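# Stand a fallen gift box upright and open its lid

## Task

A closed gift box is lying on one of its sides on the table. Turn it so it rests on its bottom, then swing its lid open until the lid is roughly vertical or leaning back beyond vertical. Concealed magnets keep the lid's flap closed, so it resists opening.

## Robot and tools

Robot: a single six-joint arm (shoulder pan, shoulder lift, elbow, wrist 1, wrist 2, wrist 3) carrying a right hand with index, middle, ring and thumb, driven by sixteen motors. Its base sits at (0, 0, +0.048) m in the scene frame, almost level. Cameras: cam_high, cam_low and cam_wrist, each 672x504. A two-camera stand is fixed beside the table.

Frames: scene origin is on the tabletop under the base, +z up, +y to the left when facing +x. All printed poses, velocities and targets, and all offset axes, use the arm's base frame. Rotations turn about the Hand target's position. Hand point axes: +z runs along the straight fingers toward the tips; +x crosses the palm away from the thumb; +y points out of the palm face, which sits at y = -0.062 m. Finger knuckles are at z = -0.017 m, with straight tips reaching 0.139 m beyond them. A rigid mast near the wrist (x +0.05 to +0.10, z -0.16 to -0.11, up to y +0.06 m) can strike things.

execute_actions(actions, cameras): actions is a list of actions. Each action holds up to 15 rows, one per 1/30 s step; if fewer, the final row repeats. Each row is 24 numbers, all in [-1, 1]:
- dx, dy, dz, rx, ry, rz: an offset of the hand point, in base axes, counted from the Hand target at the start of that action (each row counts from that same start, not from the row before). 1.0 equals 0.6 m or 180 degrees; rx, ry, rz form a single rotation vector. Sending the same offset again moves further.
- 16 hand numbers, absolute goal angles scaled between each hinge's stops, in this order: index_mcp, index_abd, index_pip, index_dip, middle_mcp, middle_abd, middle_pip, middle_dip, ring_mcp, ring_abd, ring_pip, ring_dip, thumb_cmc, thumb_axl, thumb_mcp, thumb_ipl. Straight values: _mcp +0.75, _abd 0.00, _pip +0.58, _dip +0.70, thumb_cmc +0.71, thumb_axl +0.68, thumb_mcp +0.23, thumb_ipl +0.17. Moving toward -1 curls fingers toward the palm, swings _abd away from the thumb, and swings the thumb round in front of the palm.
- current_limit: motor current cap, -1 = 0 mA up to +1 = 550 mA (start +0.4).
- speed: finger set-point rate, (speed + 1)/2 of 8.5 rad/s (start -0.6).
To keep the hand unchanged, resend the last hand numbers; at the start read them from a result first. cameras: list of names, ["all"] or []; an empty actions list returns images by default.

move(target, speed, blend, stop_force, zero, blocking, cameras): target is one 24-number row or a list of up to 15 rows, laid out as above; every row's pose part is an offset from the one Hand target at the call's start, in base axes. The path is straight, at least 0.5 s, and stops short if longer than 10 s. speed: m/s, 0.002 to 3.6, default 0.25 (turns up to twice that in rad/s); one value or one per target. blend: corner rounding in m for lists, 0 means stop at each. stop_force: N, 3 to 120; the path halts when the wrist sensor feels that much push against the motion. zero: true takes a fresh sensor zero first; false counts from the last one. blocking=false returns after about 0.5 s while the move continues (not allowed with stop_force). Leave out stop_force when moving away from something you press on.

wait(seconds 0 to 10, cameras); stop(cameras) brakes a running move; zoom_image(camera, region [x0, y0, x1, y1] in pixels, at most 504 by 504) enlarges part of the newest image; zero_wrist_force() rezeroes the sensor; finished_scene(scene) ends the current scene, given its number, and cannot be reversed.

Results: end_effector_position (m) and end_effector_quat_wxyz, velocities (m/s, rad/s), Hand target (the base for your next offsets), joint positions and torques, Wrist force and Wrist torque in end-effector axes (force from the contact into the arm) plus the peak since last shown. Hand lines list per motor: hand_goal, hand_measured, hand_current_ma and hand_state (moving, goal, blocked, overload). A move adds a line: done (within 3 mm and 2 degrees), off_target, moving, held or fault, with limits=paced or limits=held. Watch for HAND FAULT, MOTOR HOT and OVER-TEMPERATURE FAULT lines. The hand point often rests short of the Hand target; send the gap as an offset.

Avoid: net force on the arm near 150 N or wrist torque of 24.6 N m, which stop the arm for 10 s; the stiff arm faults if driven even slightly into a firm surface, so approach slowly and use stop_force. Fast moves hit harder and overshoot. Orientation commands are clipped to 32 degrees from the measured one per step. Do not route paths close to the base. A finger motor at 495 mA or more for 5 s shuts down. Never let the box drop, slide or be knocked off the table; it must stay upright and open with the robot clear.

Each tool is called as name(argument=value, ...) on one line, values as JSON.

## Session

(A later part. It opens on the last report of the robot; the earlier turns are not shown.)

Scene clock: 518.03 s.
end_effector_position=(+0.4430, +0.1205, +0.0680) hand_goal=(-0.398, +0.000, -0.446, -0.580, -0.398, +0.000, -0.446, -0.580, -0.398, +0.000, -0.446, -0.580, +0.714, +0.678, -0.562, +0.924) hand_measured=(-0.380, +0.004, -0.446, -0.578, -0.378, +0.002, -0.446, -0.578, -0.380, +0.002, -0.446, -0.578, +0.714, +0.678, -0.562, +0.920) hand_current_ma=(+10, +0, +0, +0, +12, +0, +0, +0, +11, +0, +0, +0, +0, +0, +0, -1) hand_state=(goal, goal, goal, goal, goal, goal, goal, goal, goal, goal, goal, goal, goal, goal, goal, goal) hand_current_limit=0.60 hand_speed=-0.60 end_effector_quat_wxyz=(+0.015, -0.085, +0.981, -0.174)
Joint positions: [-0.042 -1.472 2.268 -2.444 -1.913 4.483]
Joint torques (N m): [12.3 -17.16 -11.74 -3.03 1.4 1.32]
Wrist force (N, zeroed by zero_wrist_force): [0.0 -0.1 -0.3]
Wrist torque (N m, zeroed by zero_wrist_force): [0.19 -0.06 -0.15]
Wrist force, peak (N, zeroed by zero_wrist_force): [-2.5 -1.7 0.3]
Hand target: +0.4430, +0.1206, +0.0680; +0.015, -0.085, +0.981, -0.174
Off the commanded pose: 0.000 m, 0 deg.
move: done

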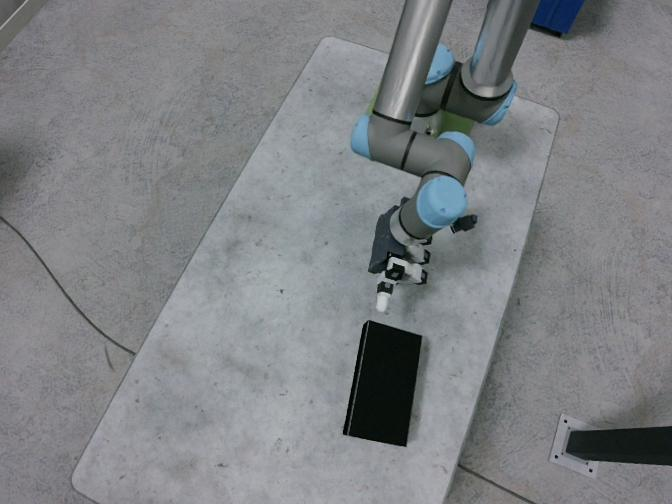

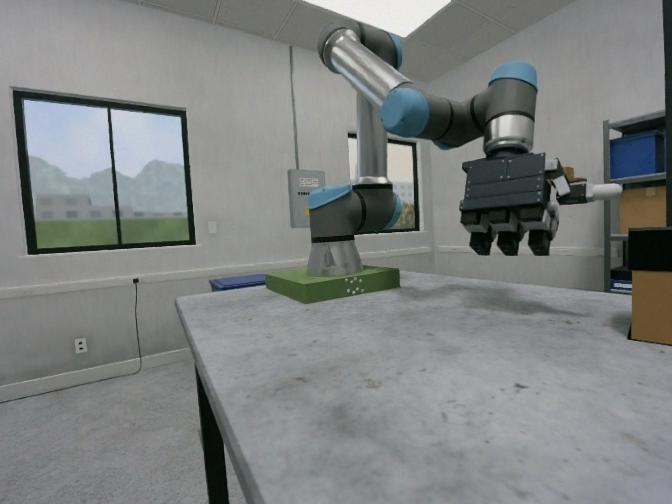

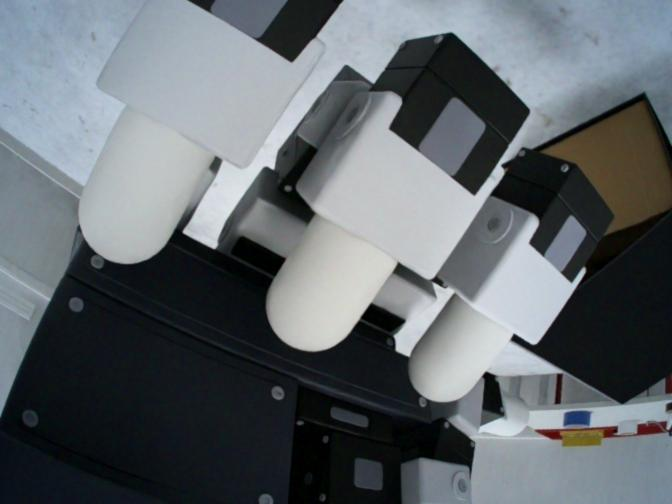

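move(target=[-0.0015, 0.0082, -0.1495, 0, 0, 0, -0.3973, 0, -0.4453, -0.5797, -0.3973, 0, -0.4453, -0.5797, -0.3973, 0, -0.4453, -0.5797, 0.714, 0.678, -0.5618, 0.9243, 0.6, -0.6], speed=0.1, stop_force=4, cameras=["cam_high", "cam_low", "cam_wrist"])

zoom_image(camera="cam_low", region=[450, 180, 672, 360])

zoom_image(camera="cam_high", region=[300, 230, 460, 450])

zoom_image(camera="cam_wrist", region=[420, 60, 672, 430])

Scene clock: 524.17 s.
end_effector_position=(+0.4421, +0.1256, -0.0217) hand_goal=(-0.398, +0.000, -0.446, -0.580, -0.398, +0.000, -0.446, -0.580, -0.398, +0.000, -0.446, -0.580, +0.714, +0.678, -0.562, +0.924) hand_measured=(-0.380, +0.004, -0.446, -0.578, -0.378, +0.002, -0.446, -0.578, -0.380, +0.002, -0.446, -0.578, +0.714, +0.678, -0.562, +0.920) hand_current_ma=(+10, +0, +0, +0, +12, +0, +0, +0, +11, +0, +0, +0, +0, +0, +0, -1) hand_state=(goal, goal, goal, goal, goal, goal, goal, goal, goal, goal, goal, goal, goal, goal, goal, goal) hand_current_limit=0.60 hand_speed=-0.60 end_effector_quat_wxyz=(+0.015, -0.085, +0.981, -0.174)
Joint positions: [-0.03 -1.241 2.337 -2.739 -1.914 4.496]
Joint torques (N m): [-13.14 -18.79 -23.12 -4.4 0.75 -1.21]
Wrist force (N, zeroed by zero_wrist_force): [-0.2 -0.2 -0.1]
Wrist torque (N m, zeroed by zero_wrist_force): [0.16 -0.05 -0.22]
Wrist force, peak (N, zeroed by zero_wrist_force): [-0.2 -0.8 -1.1]
Hand target: +0.4421, +0.1255, -0.0217; +0.015, -0.085, +0.981, -0.174
Off the commanded pose: 0.000 m, 0 deg.
move: done

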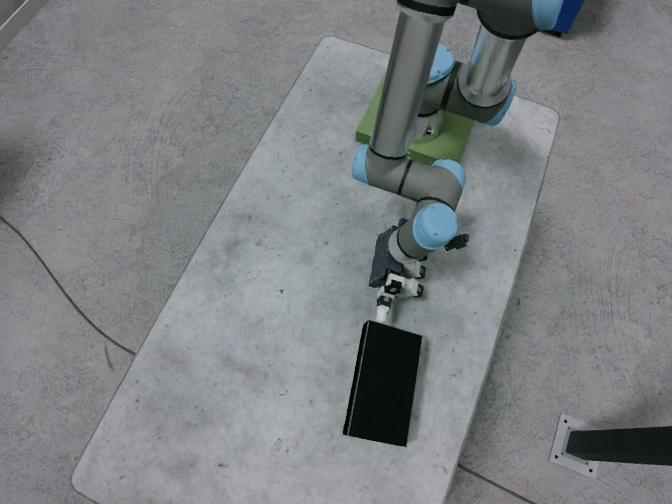

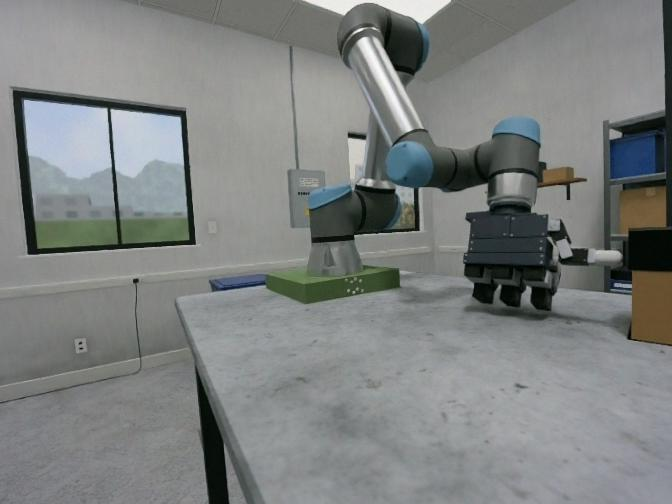

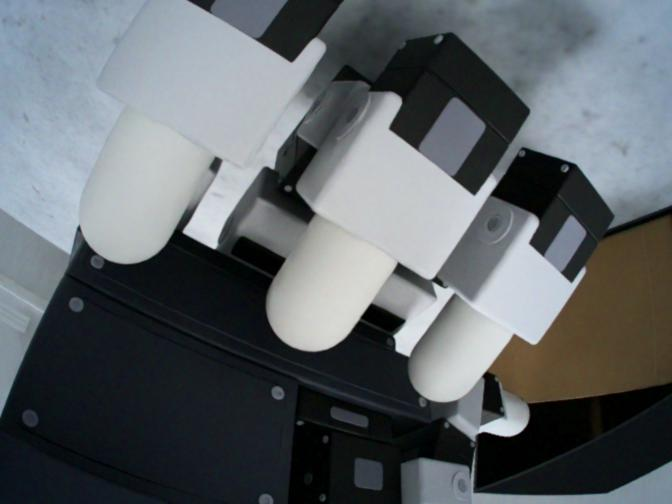

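Scaled by 2.270.

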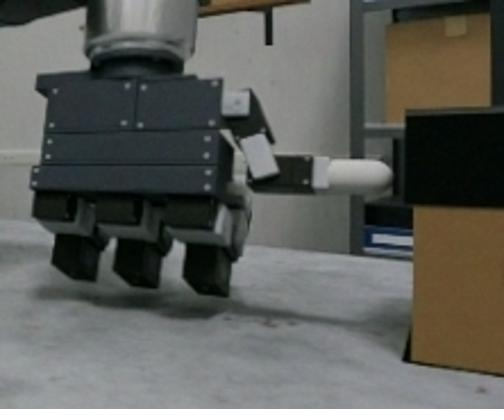

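Scaled by 2.291.

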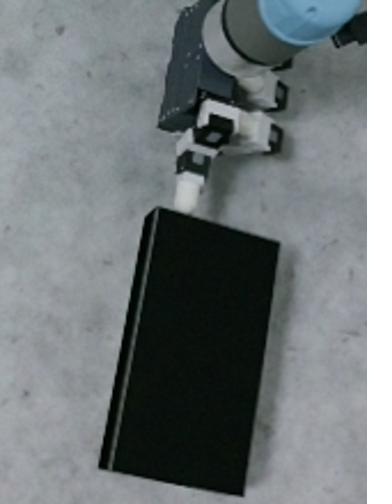

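Scaled by 1.362 from the camera's 672x504 image, which has a finer 960x720 frame.

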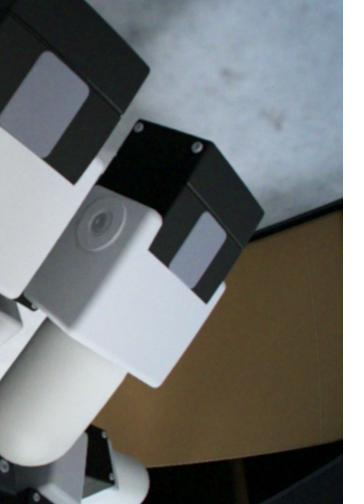

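move(target=[0.0943, 0.0171, 0, 0, 0, 0, -0.3973, 0, -0.4453, -0.5797, -0.3973, 0, -0.4453, -0.5797, -0.3973, 0, -0.4453, -0.5797, 0.714, 0.678, -0.5618, 0.9243, 0.6, -0.6], speed=0.05, stop_force=3, cameras=["cam_high", "cam_low", "cam_wrist"])

zoom_image(camera="cam_wrist", region=[420, 60, 672, 504])

zoom_image(camera="cam_high", region=[300, 230, 460, 450])

Scene clock: 529.67 s.
end_effector_position=(+0.4986, +0.1358, -0.0217) hand_goal=(-0.398, +0.000, -0.446, -0.580, -0.398, +0.000, -0.446, -0.580, -0.398, +0.000, -0.446, -0.580, +0.714, +0.678, -0.562, +0.924) hand_measured=(-0.380, +0.004, -0.446, -0.578, -0.378, +0.002, -0.446, -0.578, -0.380, +0.002, -0.446, -0.578, +0.714, +0.678, -0.568, +0.920) hand_current_ma=(+10, +0, +0, +0, +12, +0, +0, +0, +11, +0, +0, +0, +0, +0, -2, -1) hand_state=(goal, goal, goal, goal, goal, goal, goal, goal, goal, goal, goal, goal, goal, goal, goal, goal) hand_current_limit=0.60 hand_speed=-0.60 end_effector_quat_wxyz=(+0.015, -0.085, +0.981, -0.174)
Joint positions: [-0.005 -1.155 2.176 -2.656 -1.915 4.523]
Joint torques (N m): [-13.06 -45.43 -10.69 -4.53 -1.76 -1.37]
Wrist force (N, zeroed by zero_wrist_force): [-0.1 -0.1 -0.5]
Wrist torque (N m, zeroed by zero_wrist_force): [0.21 -0.05 -0.20]
Wrist force, peak (N, zeroed by zero_wrist_force): [0.9 -0.4 -0.7]
Hand target: +0.4986, +0.1358, -0.0217; +0.015, -0.085, +0.981, -0.174
Off the commanded pose: 0.000 m, 0 deg.
move: done

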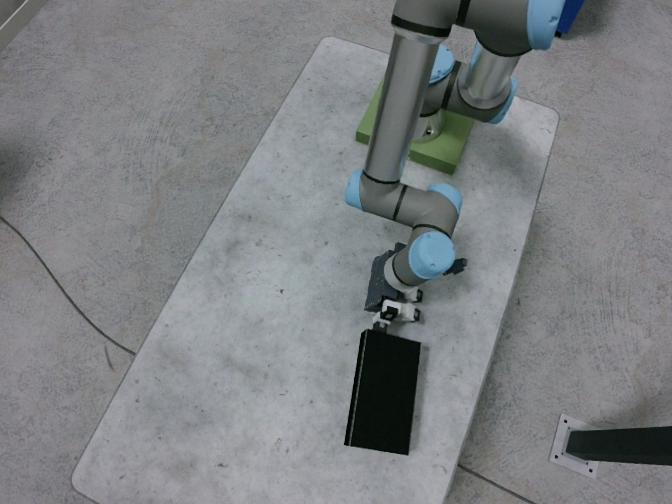

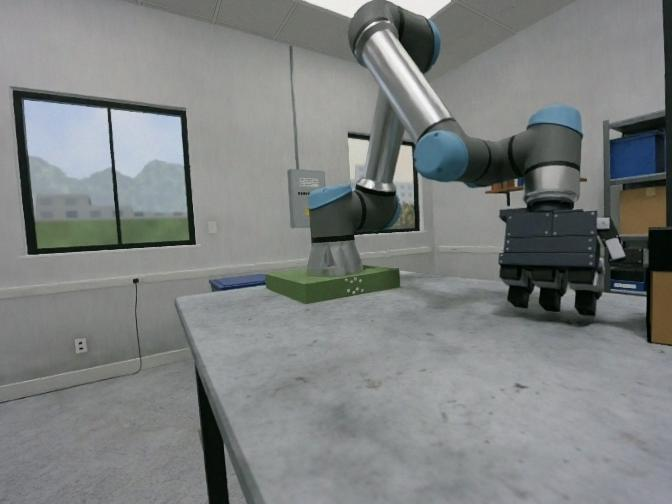

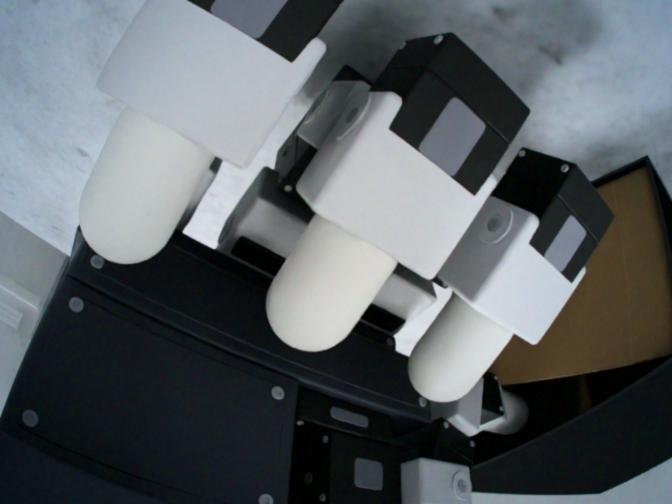

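Scaled by 1.135 from the camera's 672x504 image, which has a finer 960x720 frame.

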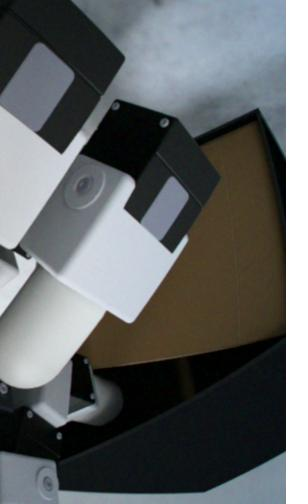

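Scaled by 2.291.

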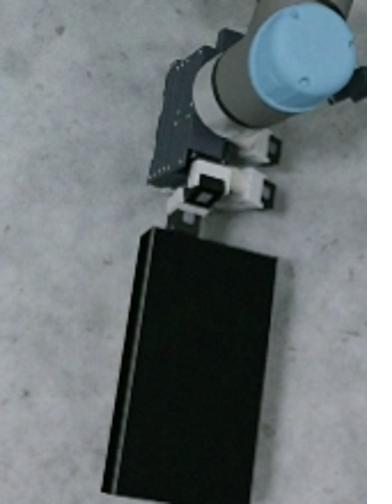

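zoom_image(camera="cam_low", region=[490, 180, 672, 360])

Scaled by 2.769.

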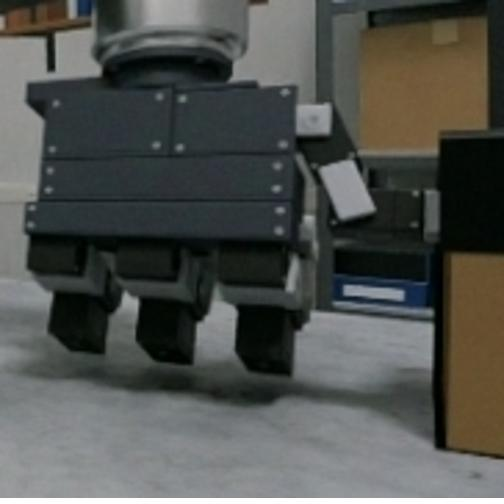

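move(target=[0, 0, 0.0417, 0, 0, 0, -0.3973, 0, -0.4453, -0.5797, -0.3973, 0, -0.4453, -0.5797, -0.3973, 0, -0.4453, -0.5797, 0.714, 0.678, -0.5618, 0.9243, 0.6, -0.6], speed=0.05, stop_force=5, cameras=["cam_high", "cam_low", "cam_wrist"])

zoom_image(camera="cam_low", region=[490, 160, 672, 360])

zoom_image(camera="cam_high", region=[300, 250, 460, 470])

Scene clock: 541.97 s.
end_effector_position=(+0.4986, +0.1358, +0.0033) hand_goal=(-0.398, +0.000, -0.446, -0.580, -0.398, +0.000, -0.446, -0.580, -0.398, +0.000, -0.446, -0.580, +0.714, +0.678, -0.562, +0.924) hand_measured=(-0.380, +0.004, -0.446, -0.578, -0.378, +0.002, -0.446, -0.578, -0.380, +0.002, -0.446, -0.578, +0.714, +0.678, -0.568, +0.920) hand_current_ma=(+10, +0, +0, +0, +12, +0, +0, +0, +11, +0, +0, +0, +0, +0, -2, -1) hand_state=(goal, goal, goal, goal, goal, goal, goal, goal, goal, goal, goal, goal, goal, goal, goal, goal) hand_current_limit=0.60 hand_speed=-0.60 end_effector_quat_wxyz=(+0.015, -0.085, +0.981, -0.174)
Joint positions: [-0.005 -1.214 2.164 -2.584 -1.915 4.523]
Joint torques (N m): [-12.39 -21.79 -8.31 -1.39 -0.72 1.14]
Wrist force (N, zeroed by zero_wrist_force): [-0.1 -0.4 0.0]
Wrist torque (N m, zeroed by zero_wrist_force): [0.14 -0.02 -0.20]
Wrist force, peak (N, zeroed by zero_wrist_force): [0.0 0.0 -0.8]
Hand target: +0.4986, +0.1358, +0.0033; +0.015, -0.085, +0.981, -0.174
Off the commanded pose: 0.000 m, 0 deg.
move: done

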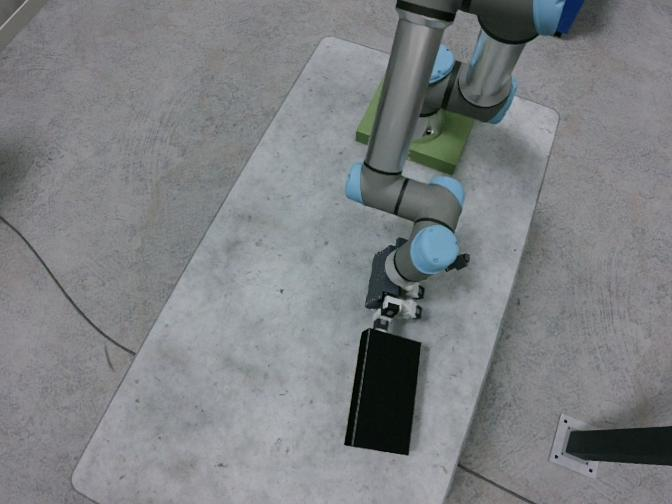

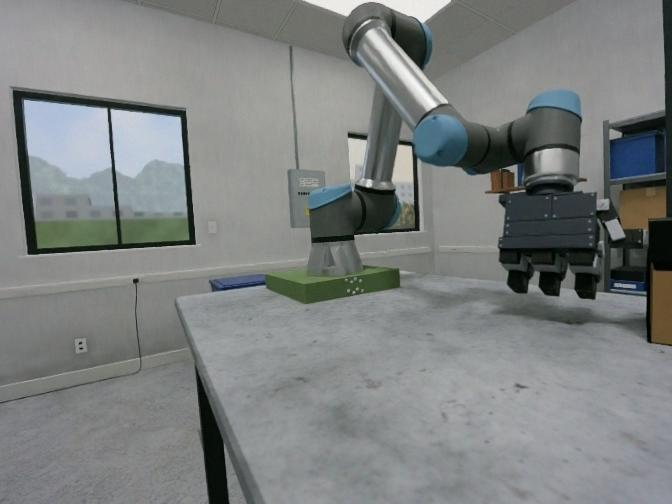

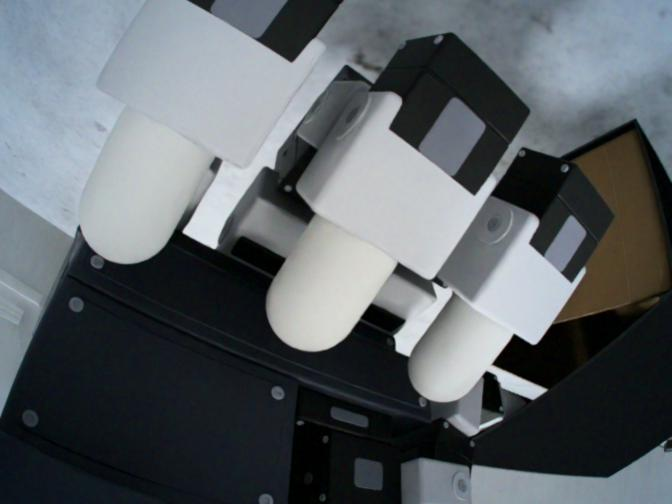

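Scaled by 2.520.

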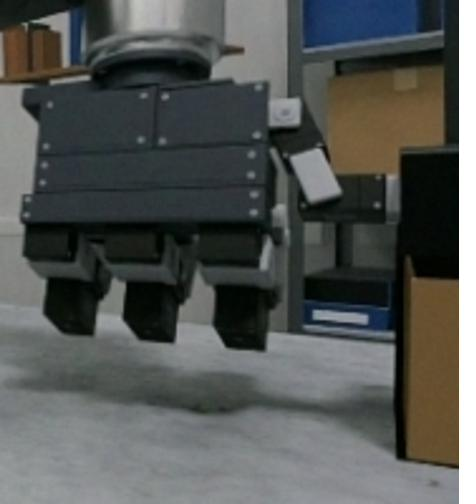

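Scaled by 2.291.

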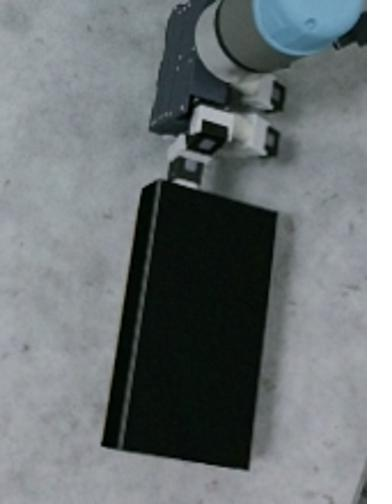

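move(target=[[-0.0057, 0.0315, 0.0205, 0, 0, 0, -0.3973, 0, -0.4453, -0.5797, -0.3973, 0, -0.4453, -0.5797, -0.3973, 0, -0.4453, -0.5797, 0.714, 0.678, -0.5618, 0.9243, 0.6, -0.6], [-0.012, 0.0658, 0.0388, 0, 0, 0, -0.3973, 0, -0.4453, -0.5797, -0.3973, 0, -0.4453, -0.5797, -0.3973, 0, -0.4453, -0.5797, 0.714, 0.678, -0.5618, 0.9243, 0.6, -0.6], [-0.018, 0.0988, 0.0513, 0, 0, 0, -0.3973, 0, -0.4453, -0.5797, -0.3973, 0, -0.4453, -0.5797, -0.3973, 0, -0.4453, -0.5797, 0.714, 0.678, -0.5618, 0.9243, 0.6, -0.6]], speed=0.06, blend=[0.005, 0.005, 0], cameras=["cam_high", "cam_low", "cam_wrist"])

zoom_image(camera="cam_high", region=[300, 250, 460, 470])

Scene clock: 554.13 s.
end_effector_position=(+0.4879, +0.1952, +0.0343) hand_goal=(-0.398, +0.000, -0.446, -0.580, -0.398, +0.000, -0.446, -0.580, -0.398, +0.000, -0.446, -0.580, +0.714, +0.678, -0.562, +0.924) hand_measured=(-0.380, +0.004, -0.446, -0.578, -0.378, +0.002, -0.446, -0.578, -0.380, +0.002, -0.446, -0.578, +0.714, +0.678, -0.568, +0.920) hand_current_ma=(+10, +0, +0, +0, +12, +0, +0, +0, +11, +0, +0, +0, +0, +0, -2, -1) hand_state=(goal, goal, goal, goal, goal, goal, goal, goal, goal, goal, goal, goal, goal, goal, goal, goal) hand_current_limit=0.60 hand_speed=-0.60 end_effector_quat_wxyz=(+0.015, -0.085, +0.981, -0.174)
Joint positions: [0.12 -1.276 2.115 -2.429 -1.921 4.655]
Joint torques (N m): [-13.78 -19.79 -11.76 -4.48 -2.3 -1.43]
Wrist force (N, zeroed by zero_wrist_force): [0.1 -0.2 -0.3]
Wrist torque (N m, zeroed by zero_wrist_force): [0.18 -0.05 -0.11]
Wrist force, peak (N, zeroed by zero_wrist_force): [-0.7 -0.9 0.2]
Hand target: +0.4878, +0.1951, +0.0341; +0.015, -0.085, +0.981, -0.174
Off the commanded pose: 0.000 m, 0 deg.
move: done

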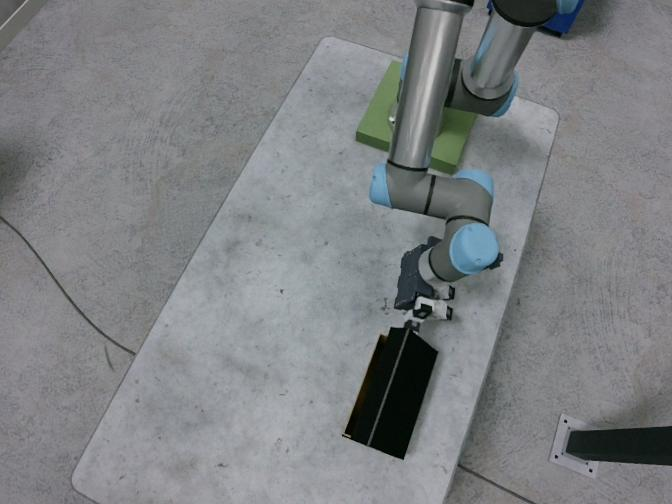

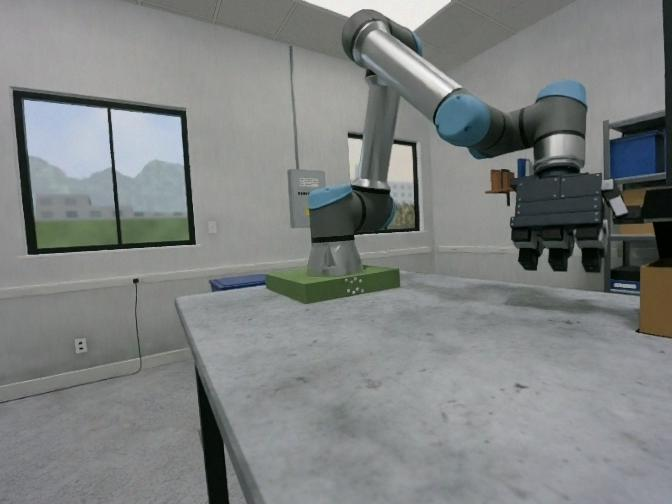

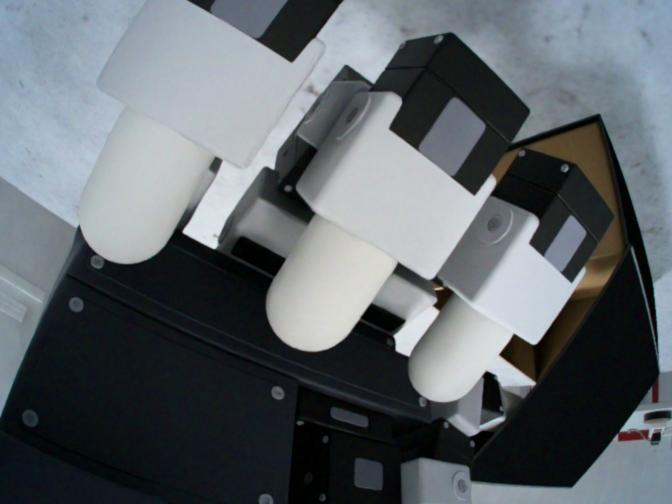

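Scaled by 2.291.

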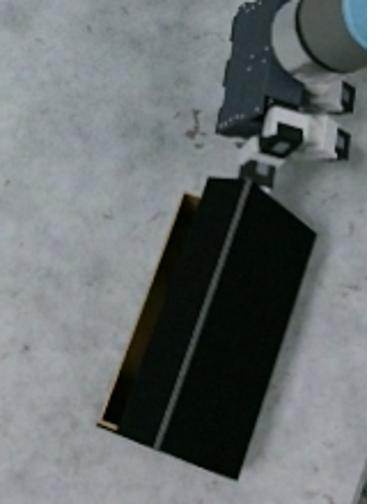

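move(target=[0, 0, -0.02, 0, 0, 0, -0.3973, 0, -0.4453, -0.5797, -0.3973, 0, -0.4453, -0.5797, -0.3973, 0, -0.4453, -0.5797, 0.714, 0.678, -0.5618, 0.9243, 0.6, -0.6], speed=0.06, cameras=["cam_high", "cam_low"])

zoom_image(camera="cam_high", region=[300, 250, 460, 470])

zoom_image(camera="cam_low", region=[490, 140, 672, 360])

Scene clock: 565.53 s.
end_effector_position=(+0.4878, +0.1951, +0.0219) hand_goal=(-0.398, +0.000, -0.446, -0.580, -0.398, +0.000, -0.446, -0.580, -0.398, +0.000, -0.446, -0.580, +0.714, +0.678, -0.562, +0.924) hand_measured=(-0.380, +0.004, -0.446, -0.578, -0.378, +0.002, -0.446, -0.578, -0.380, +0.002, -0.446, -0.578, +0.714, +0.678, -0.568, +0.920) hand_current_ma=(+10, +0, +0, +0, +12, +0, +0, +0, +11, +0, +0, +0, +0, +0, -2, -1) hand_state=(goal, goal, goal, goal, goal, goal, goal, goal, goal, goal, goal, goal, goal, goal, goal, goal) hand_current_limit=0.60 hand_speed=-0.60 end_effector_quat_wxyz=(+0.014, -0.085, +0.981, -0.174) end_effector_velocity=(-0.001, -0.001, +0.001) end_effector_angular_velocity=(-0.002, +0.002, +0.000)
Joint positions: [0.119 -1.25 2.124 -2.464 -1.921 4.655]
Joint velocities: [0 -0.004 0 0.006 -0.002 0]
Joint torques (N m): [-14.27 -46.31 -23.44 -0.6 0.43 0.47]
Wrist force (N, zeroed by zero_wrist_force): [0.0 -0.4 -0.1]
Wrist torque (N m, zeroed by zero_wrist_force): [0.15 -0.03 -0.11]
Wrist force, peak (N, zeroed by zero_wrist_force): [0.1 -0.5 -0.8]
Hand target: +0.4878, +0.1951, +0.0221; +0.015, -0.085, +0.981, -0.174
Off the commanded pose: 0.000 m, 0 deg.
move: done
Images, in order (width x height): cam_high 672x504, cam_low 672x504.

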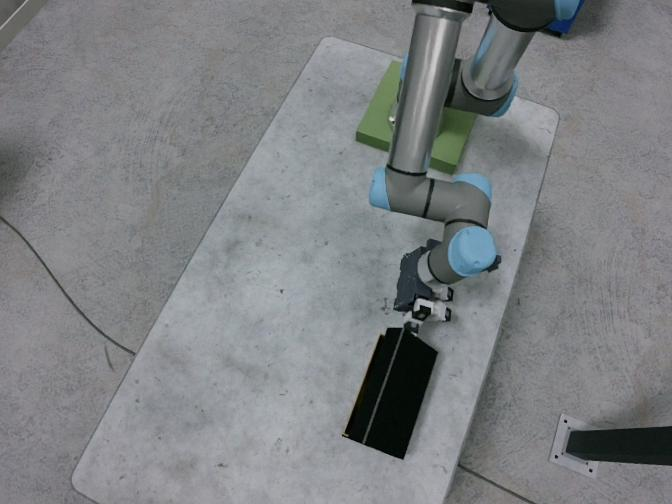

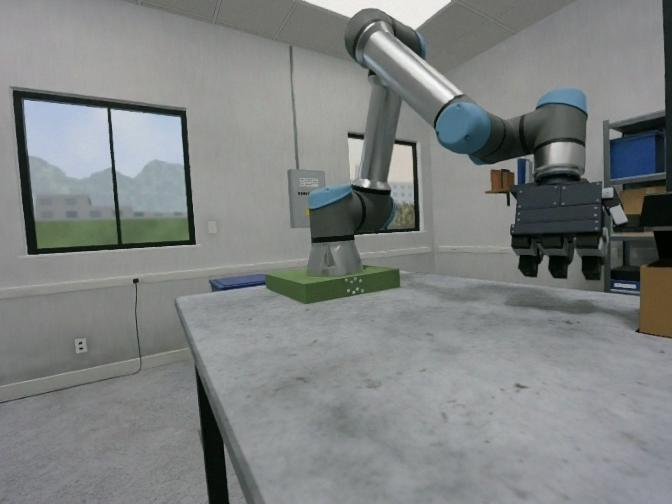

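Scaled by 2.291.

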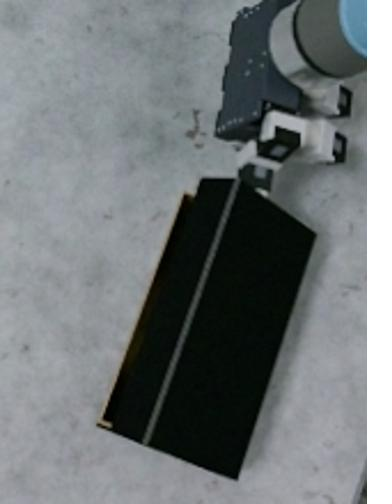

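Scaled by 2.291.

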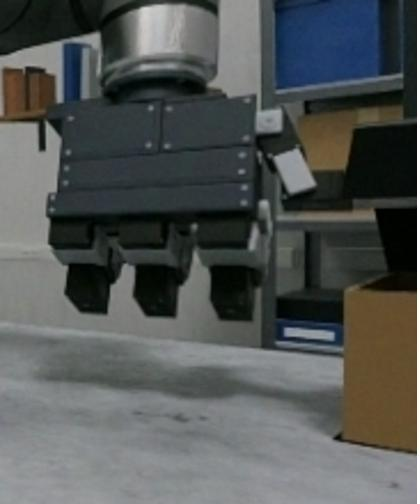

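move(target=[[0.0192, 0.0305, 0.0317, 0, 0, 0, -0.3973, 0, -0.4453, -0.5797, -0.3973, 0, -0.4453, -0.5797, -0.3973, 0, -0.4453, -0.5797, 0.714, 0.678, -0.5618, 0.9243, 0.6, -0.6], [0.018, 0.0692, 0.055, 0, 0, 0, -0.3973, 0, -0.4453, -0.5797, -0.3973, 0, -0.4453, -0.5797, -0.3973, 0, -0.4453, -0.5797, 0.714, 0.678, -0.5618, 0.9243, 0.6, -0.6], [0.0168, 0.1125, 0.0675, 0, 0, 0, -0.3973, 0, -0.4453, -0.5797, -0.3973, 0, -0.4453, -0.5797, -0.3973, 0, -0.4453, -0.5797, 0.714, 0.678, -0.5618, 0.9243, 0.6, -0.6]], speed=0.06, blend=[0.005, 0.005, 0], cameras=["cam_high", "cam_low", "cam_wrist"])

zoom_image(camera="cam_high", region=[320, 250, 480, 470])

zoom_image(camera="cam_low", region=[490, 140, 672, 360])

Scene clock: 571.33 s.
end_effector_position=(+0.4979, +0.2627, +0.0626) hand_goal=(-0.398, +0.000, -0.446, -0.580, -0.398, +0.000, -0.446, -0.580, -0.398, +0.000, -0.446, -0.580, +0.714, +0.678, -0.562, +0.924) hand_measured=(-0.380, +0.004, -0.446, -0.578, -0.378, +0.002, -0.446, -0.578, -0.380, +0.002, -0.446, -0.578, +0.712, +0.678, -0.568, +0.920) hand_current_ma=(+10, +0, +0, +0, +12, +0, +0, +0, +11, +0, +0, +0, +0, +0, -3, -1) hand_state=(goal, goal, goal, goal, goal, goal, goal, goal, goal, goal, goal, goal, goal, goal, goal, goal) hand_current_limit=0.60 hand_speed=-0.60 end_effector_quat_wxyz=(+0.014, -0.085, +0.981, -0.174)
Joint positions: [0.248 -1.263 1.978 -2.258 -1.92 4.791]
Joint torques (N m): [-13.22 -34.13 -12.03 -4.37 0.18 -1.53]
Wrist force (N, zeroed by zero_wrist_force): [-0.1 -0.1 -0.3]
Wrist torque (N m, zeroed by zero_wrist_force): [0.18 -0.06 -0.12]
Wrist force, peak (N, zeroed by zero_wrist_force): [0.4 -0.6 0.9]
Hand target: +0.4979, +0.2626, +0.0626; +0.015, -0.085, +0.981, -0.174
Off the commanded pose: 0.000 m, 0 deg.
move: done

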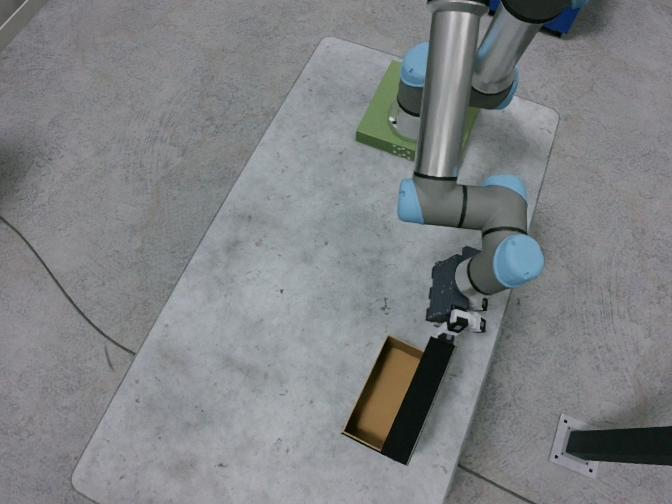

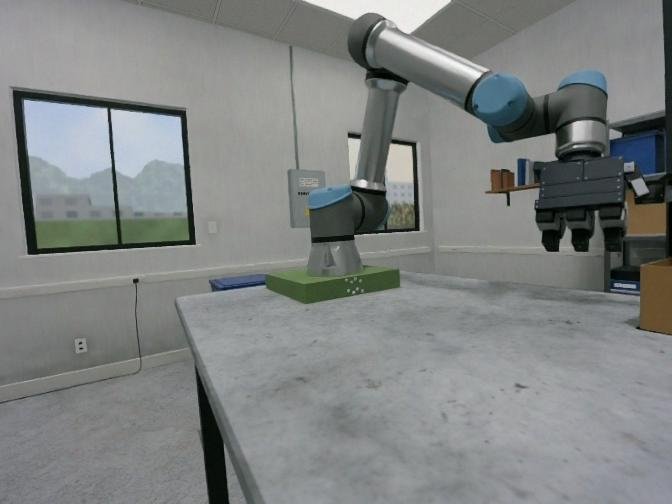

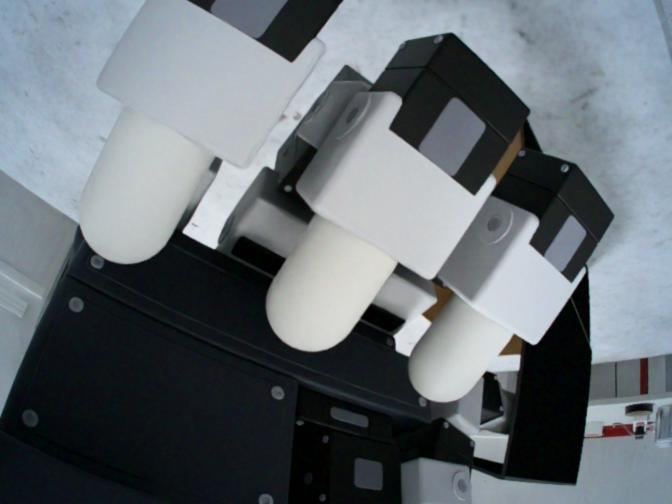

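Scaled by 2.291.

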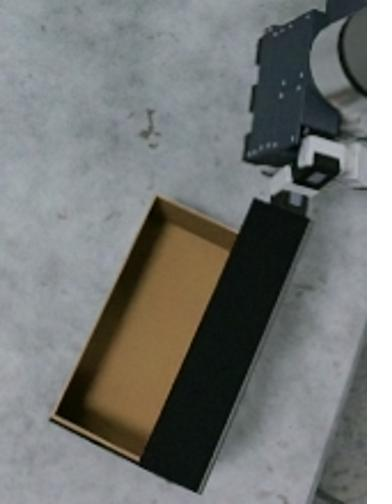

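Scaled by 2.291.

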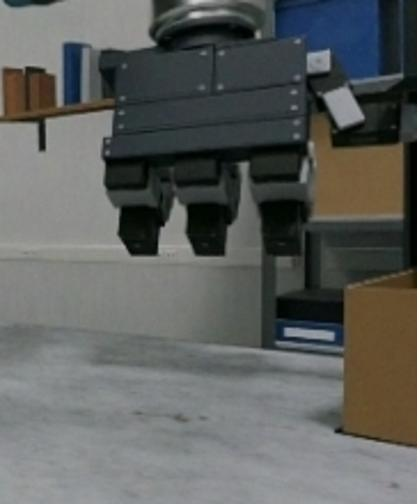

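move(target=[0.005, 0.0832, 0.0, 0, 0, 0, -0.3973, 0, -0.4453, -0.5797, -0.3973, 0, -0.4453, -0.5797, -0.3973, 0, -0.4453, -0.5797, 0.714, 0.678, -0.5618, 0.9243, 0.6, -0.6], speed=0.04, cameras=["cam_high", "cam_low", "cam_wrist"])

zoom_image(camera="cam_high", region=[320, 250, 500, 480])

Scene clock: 577.43 s.
end_effector_position=(+0.5008, +0.3127, +0.0625) hand_goal=(-0.398, +0.000, -0.446, -0.580, -0.398, +0.000, -0.446, -0.580, -0.398, +0.000, -0.446, -0.580, +0.714, +0.678, -0.562, +0.924) hand_measured=(-0.380, +0.004, -0.446, -0.578, -0.378, +0.002, -0.446, -0.578, -0.380, +0.002, -0.446, -0.578, +0.712, +0.678, -0.568, +0.920) hand_current_ma=(+10, +0, +0, +0, +12, +0, +0, +0, +11, +0, +0, +0, +0, +0, -3, -1) hand_state=(goal, goal, goal, goal, goal, goal, goal, goal, goal, goal, goal, goal, goal, goal, goal, goal) hand_current_limit=0.60 hand_speed=-0.60 end_effector_quat_wxyz=(+0.014, -0.085, +0.981, -0.174) end_effector_velocity=(-0.001, -0.003, -0.001) end_effector_angular_velocity=(+0.000, +0.002, +0.002)
Joint positions: [0.335 -1.212 1.893 -2.192 -1.916 4.884]
Joint velocities: [-0.004 -0.003 0.006 -0.003 0 -0.006]
Joint torques (N m): [-13.1 -49.39 -12.72 -4.51 0.52 -1.64]
Wrist force (N, zeroed by zero_wrist_force): [0.2 -0.3 -0.1]
Wrist torque (N m, zeroed by zero_wrist_force): [0.13 -0.10 -0.16]
Wrist force, peak (N, zeroed by zero_wrist_force): [0.2 -1.0 -0.3]
Hand target: +0.5009, +0.3125, +0.0626; +0.015, -0.085, +0.981, -0.174
Off the commanded pose: 0.000 m, 0 deg.
move: done

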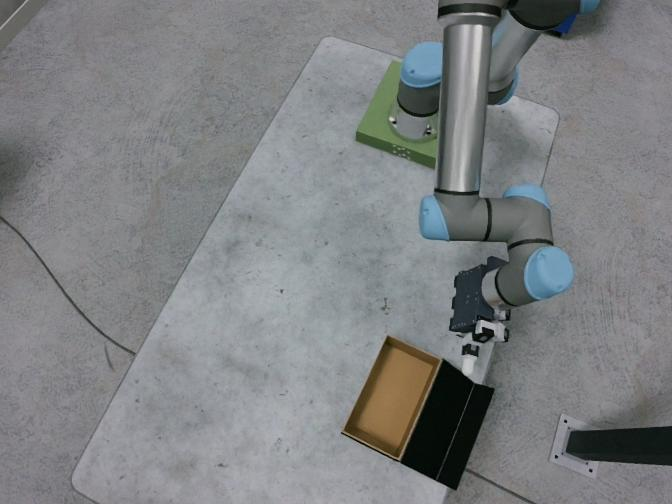

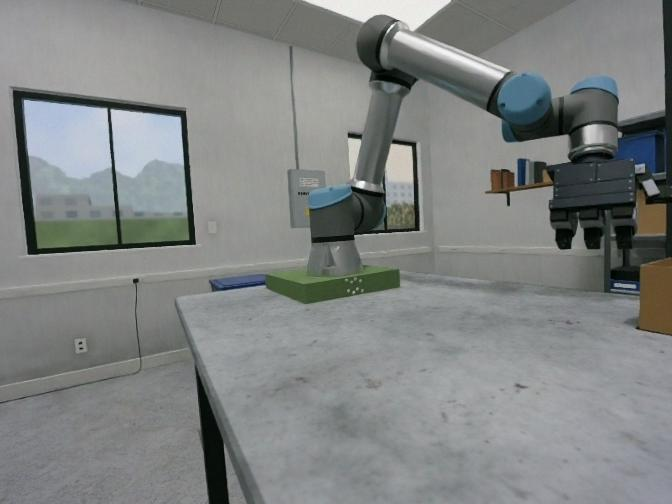

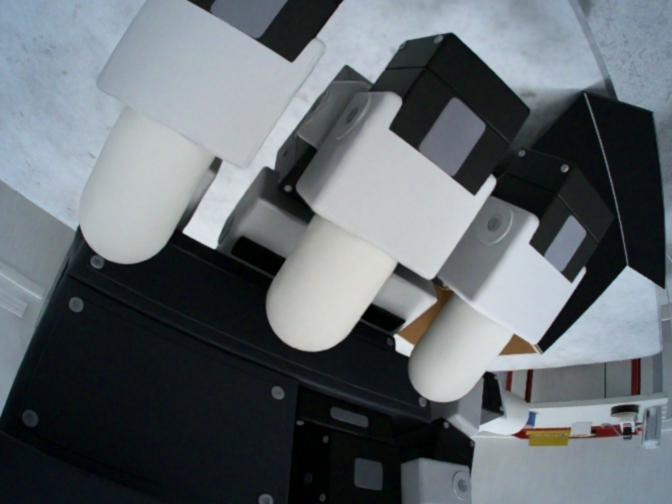

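Scaled by 2.191.

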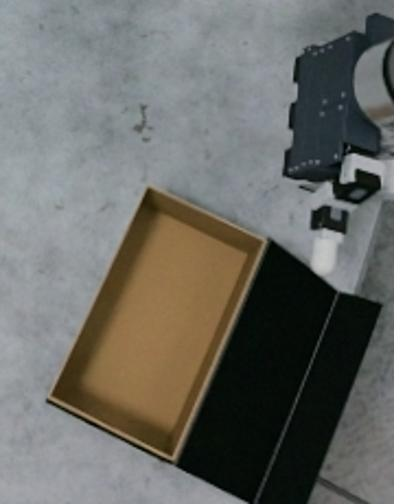

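move(target=[[-0.1, 0.0, 0.0, 0, 0, 0, -0.3973, 0, -0.4453, -0.5797, -0.3973, 0, -0.4453, -0.5797, -0.3973, 0, -0.4453, -0.5797, 0.714, 0.678, -0.5618, 0.9243, 0.6, -0.6], [-0.15, -0.05, 0.15, 0, 0, 0, -0.3973, 0, -0.4453, -0.5797, -0.3973, 0, -0.4453, -0.5797, -0.3973, 0, -0.4453, -0.5797, 0.714, 0.678, -0.5618, 0.9243, 0.6, -0.6]], speed=[0.1, 0.2], blend=[0.02, 0], cameras=["cam_high", "cam_low", "cam_wrist"])

zoom_image(camera="cam_high", region=[320, 280, 520, 500])

zoom_image(camera="cam_low", region=[532, 180, 672, 360])

Scene clock: 583.00 s.
end_effector_position=(+0.4111, +0.2825, +0.1526) hand_goal=(-0.398, +0.000, -0.446, -0.580, -0.398, +0.000, -0.446, -0.580, -0.398, +0.000, -0.446, -0.580, +0.714, +0.678, -0.562, +0.924) hand_measured=(-0.382, +0.004, -0.446, -0.578, -0.380, +0.002, -0.446, -0.578, -0.380, +0.002, -0.446, -0.578, +0.712, +0.678, -0.568, +0.920) hand_current_ma=(+9, +0, +0, +0, +11, +0, +0, +0, +10, +0, +0, +0, +0, +0, -2, -1) hand_state=(goal, goal, goal, goal, goal, goal, goal, goal, goal, goal, goal, goal, goal, goal, goal, goal) hand_current_limit=0.60 hand_speed=-0.60 end_effector_quat_wxyz=(+0.015, -0.085, +0.981, -0.174)
Joint positions: [0.337 -1.54 2.028 -1.998 -1.916 4.886]
Joint torques (N m): [13.06 -35.23 -14.67 -0.64 -1.42 1.02]
Wrist force (N, zeroed by zero_wrist_force): [0.0 -0.3 0.0]
Wrist torque (N m, zeroed by zero_wrist_force): [0.12 -0.08 -0.22]
Wrist force, peak (N, zeroed by zero_wrist_force): [0.5 -1.4 -1.4]
Hand target: +0.4109, +0.2825, +0.1526; +0.015, -0.085, +0.981, -0.174
Off the commanded pose: 0.000 m, 0 deg.
move: done

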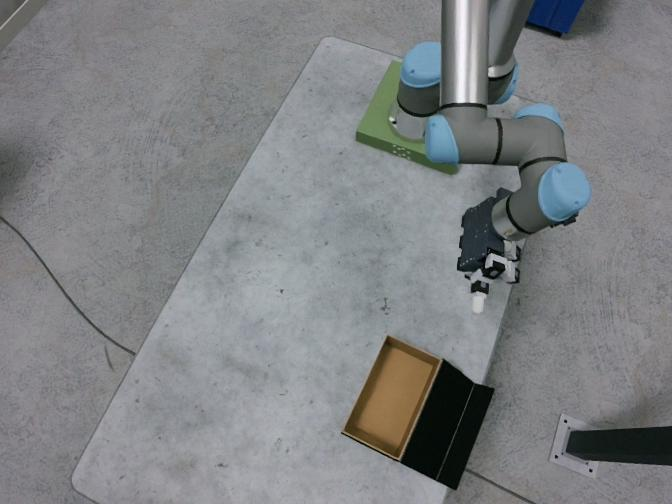

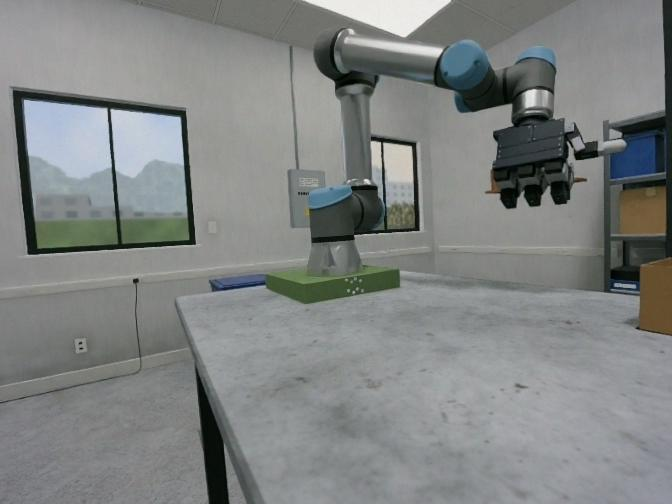

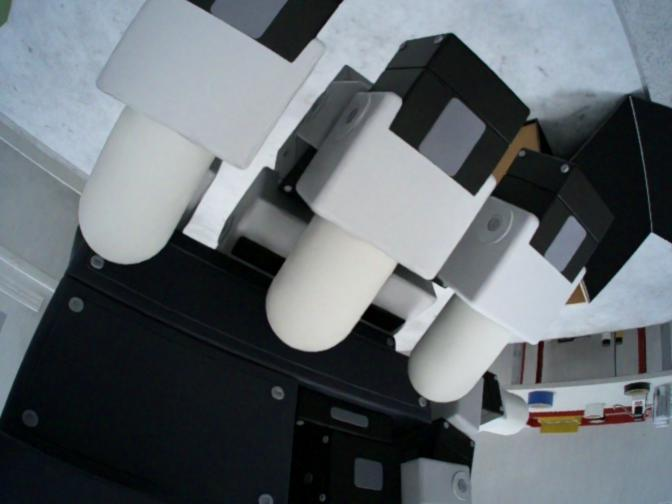

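Scaled by 2.291.

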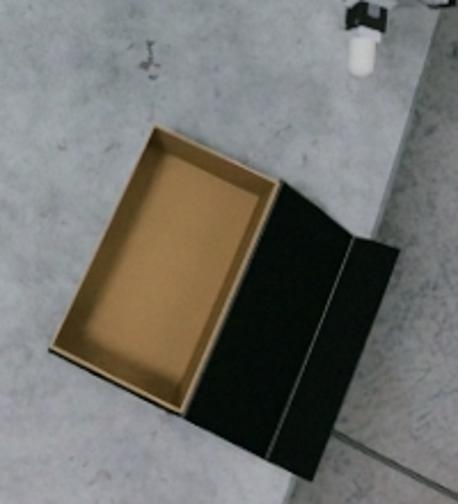

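Scaled by 2.800.

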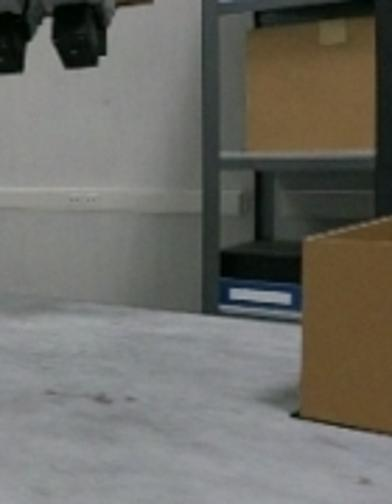

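finished_scene(scene=2)

The scene is finished: the task was done.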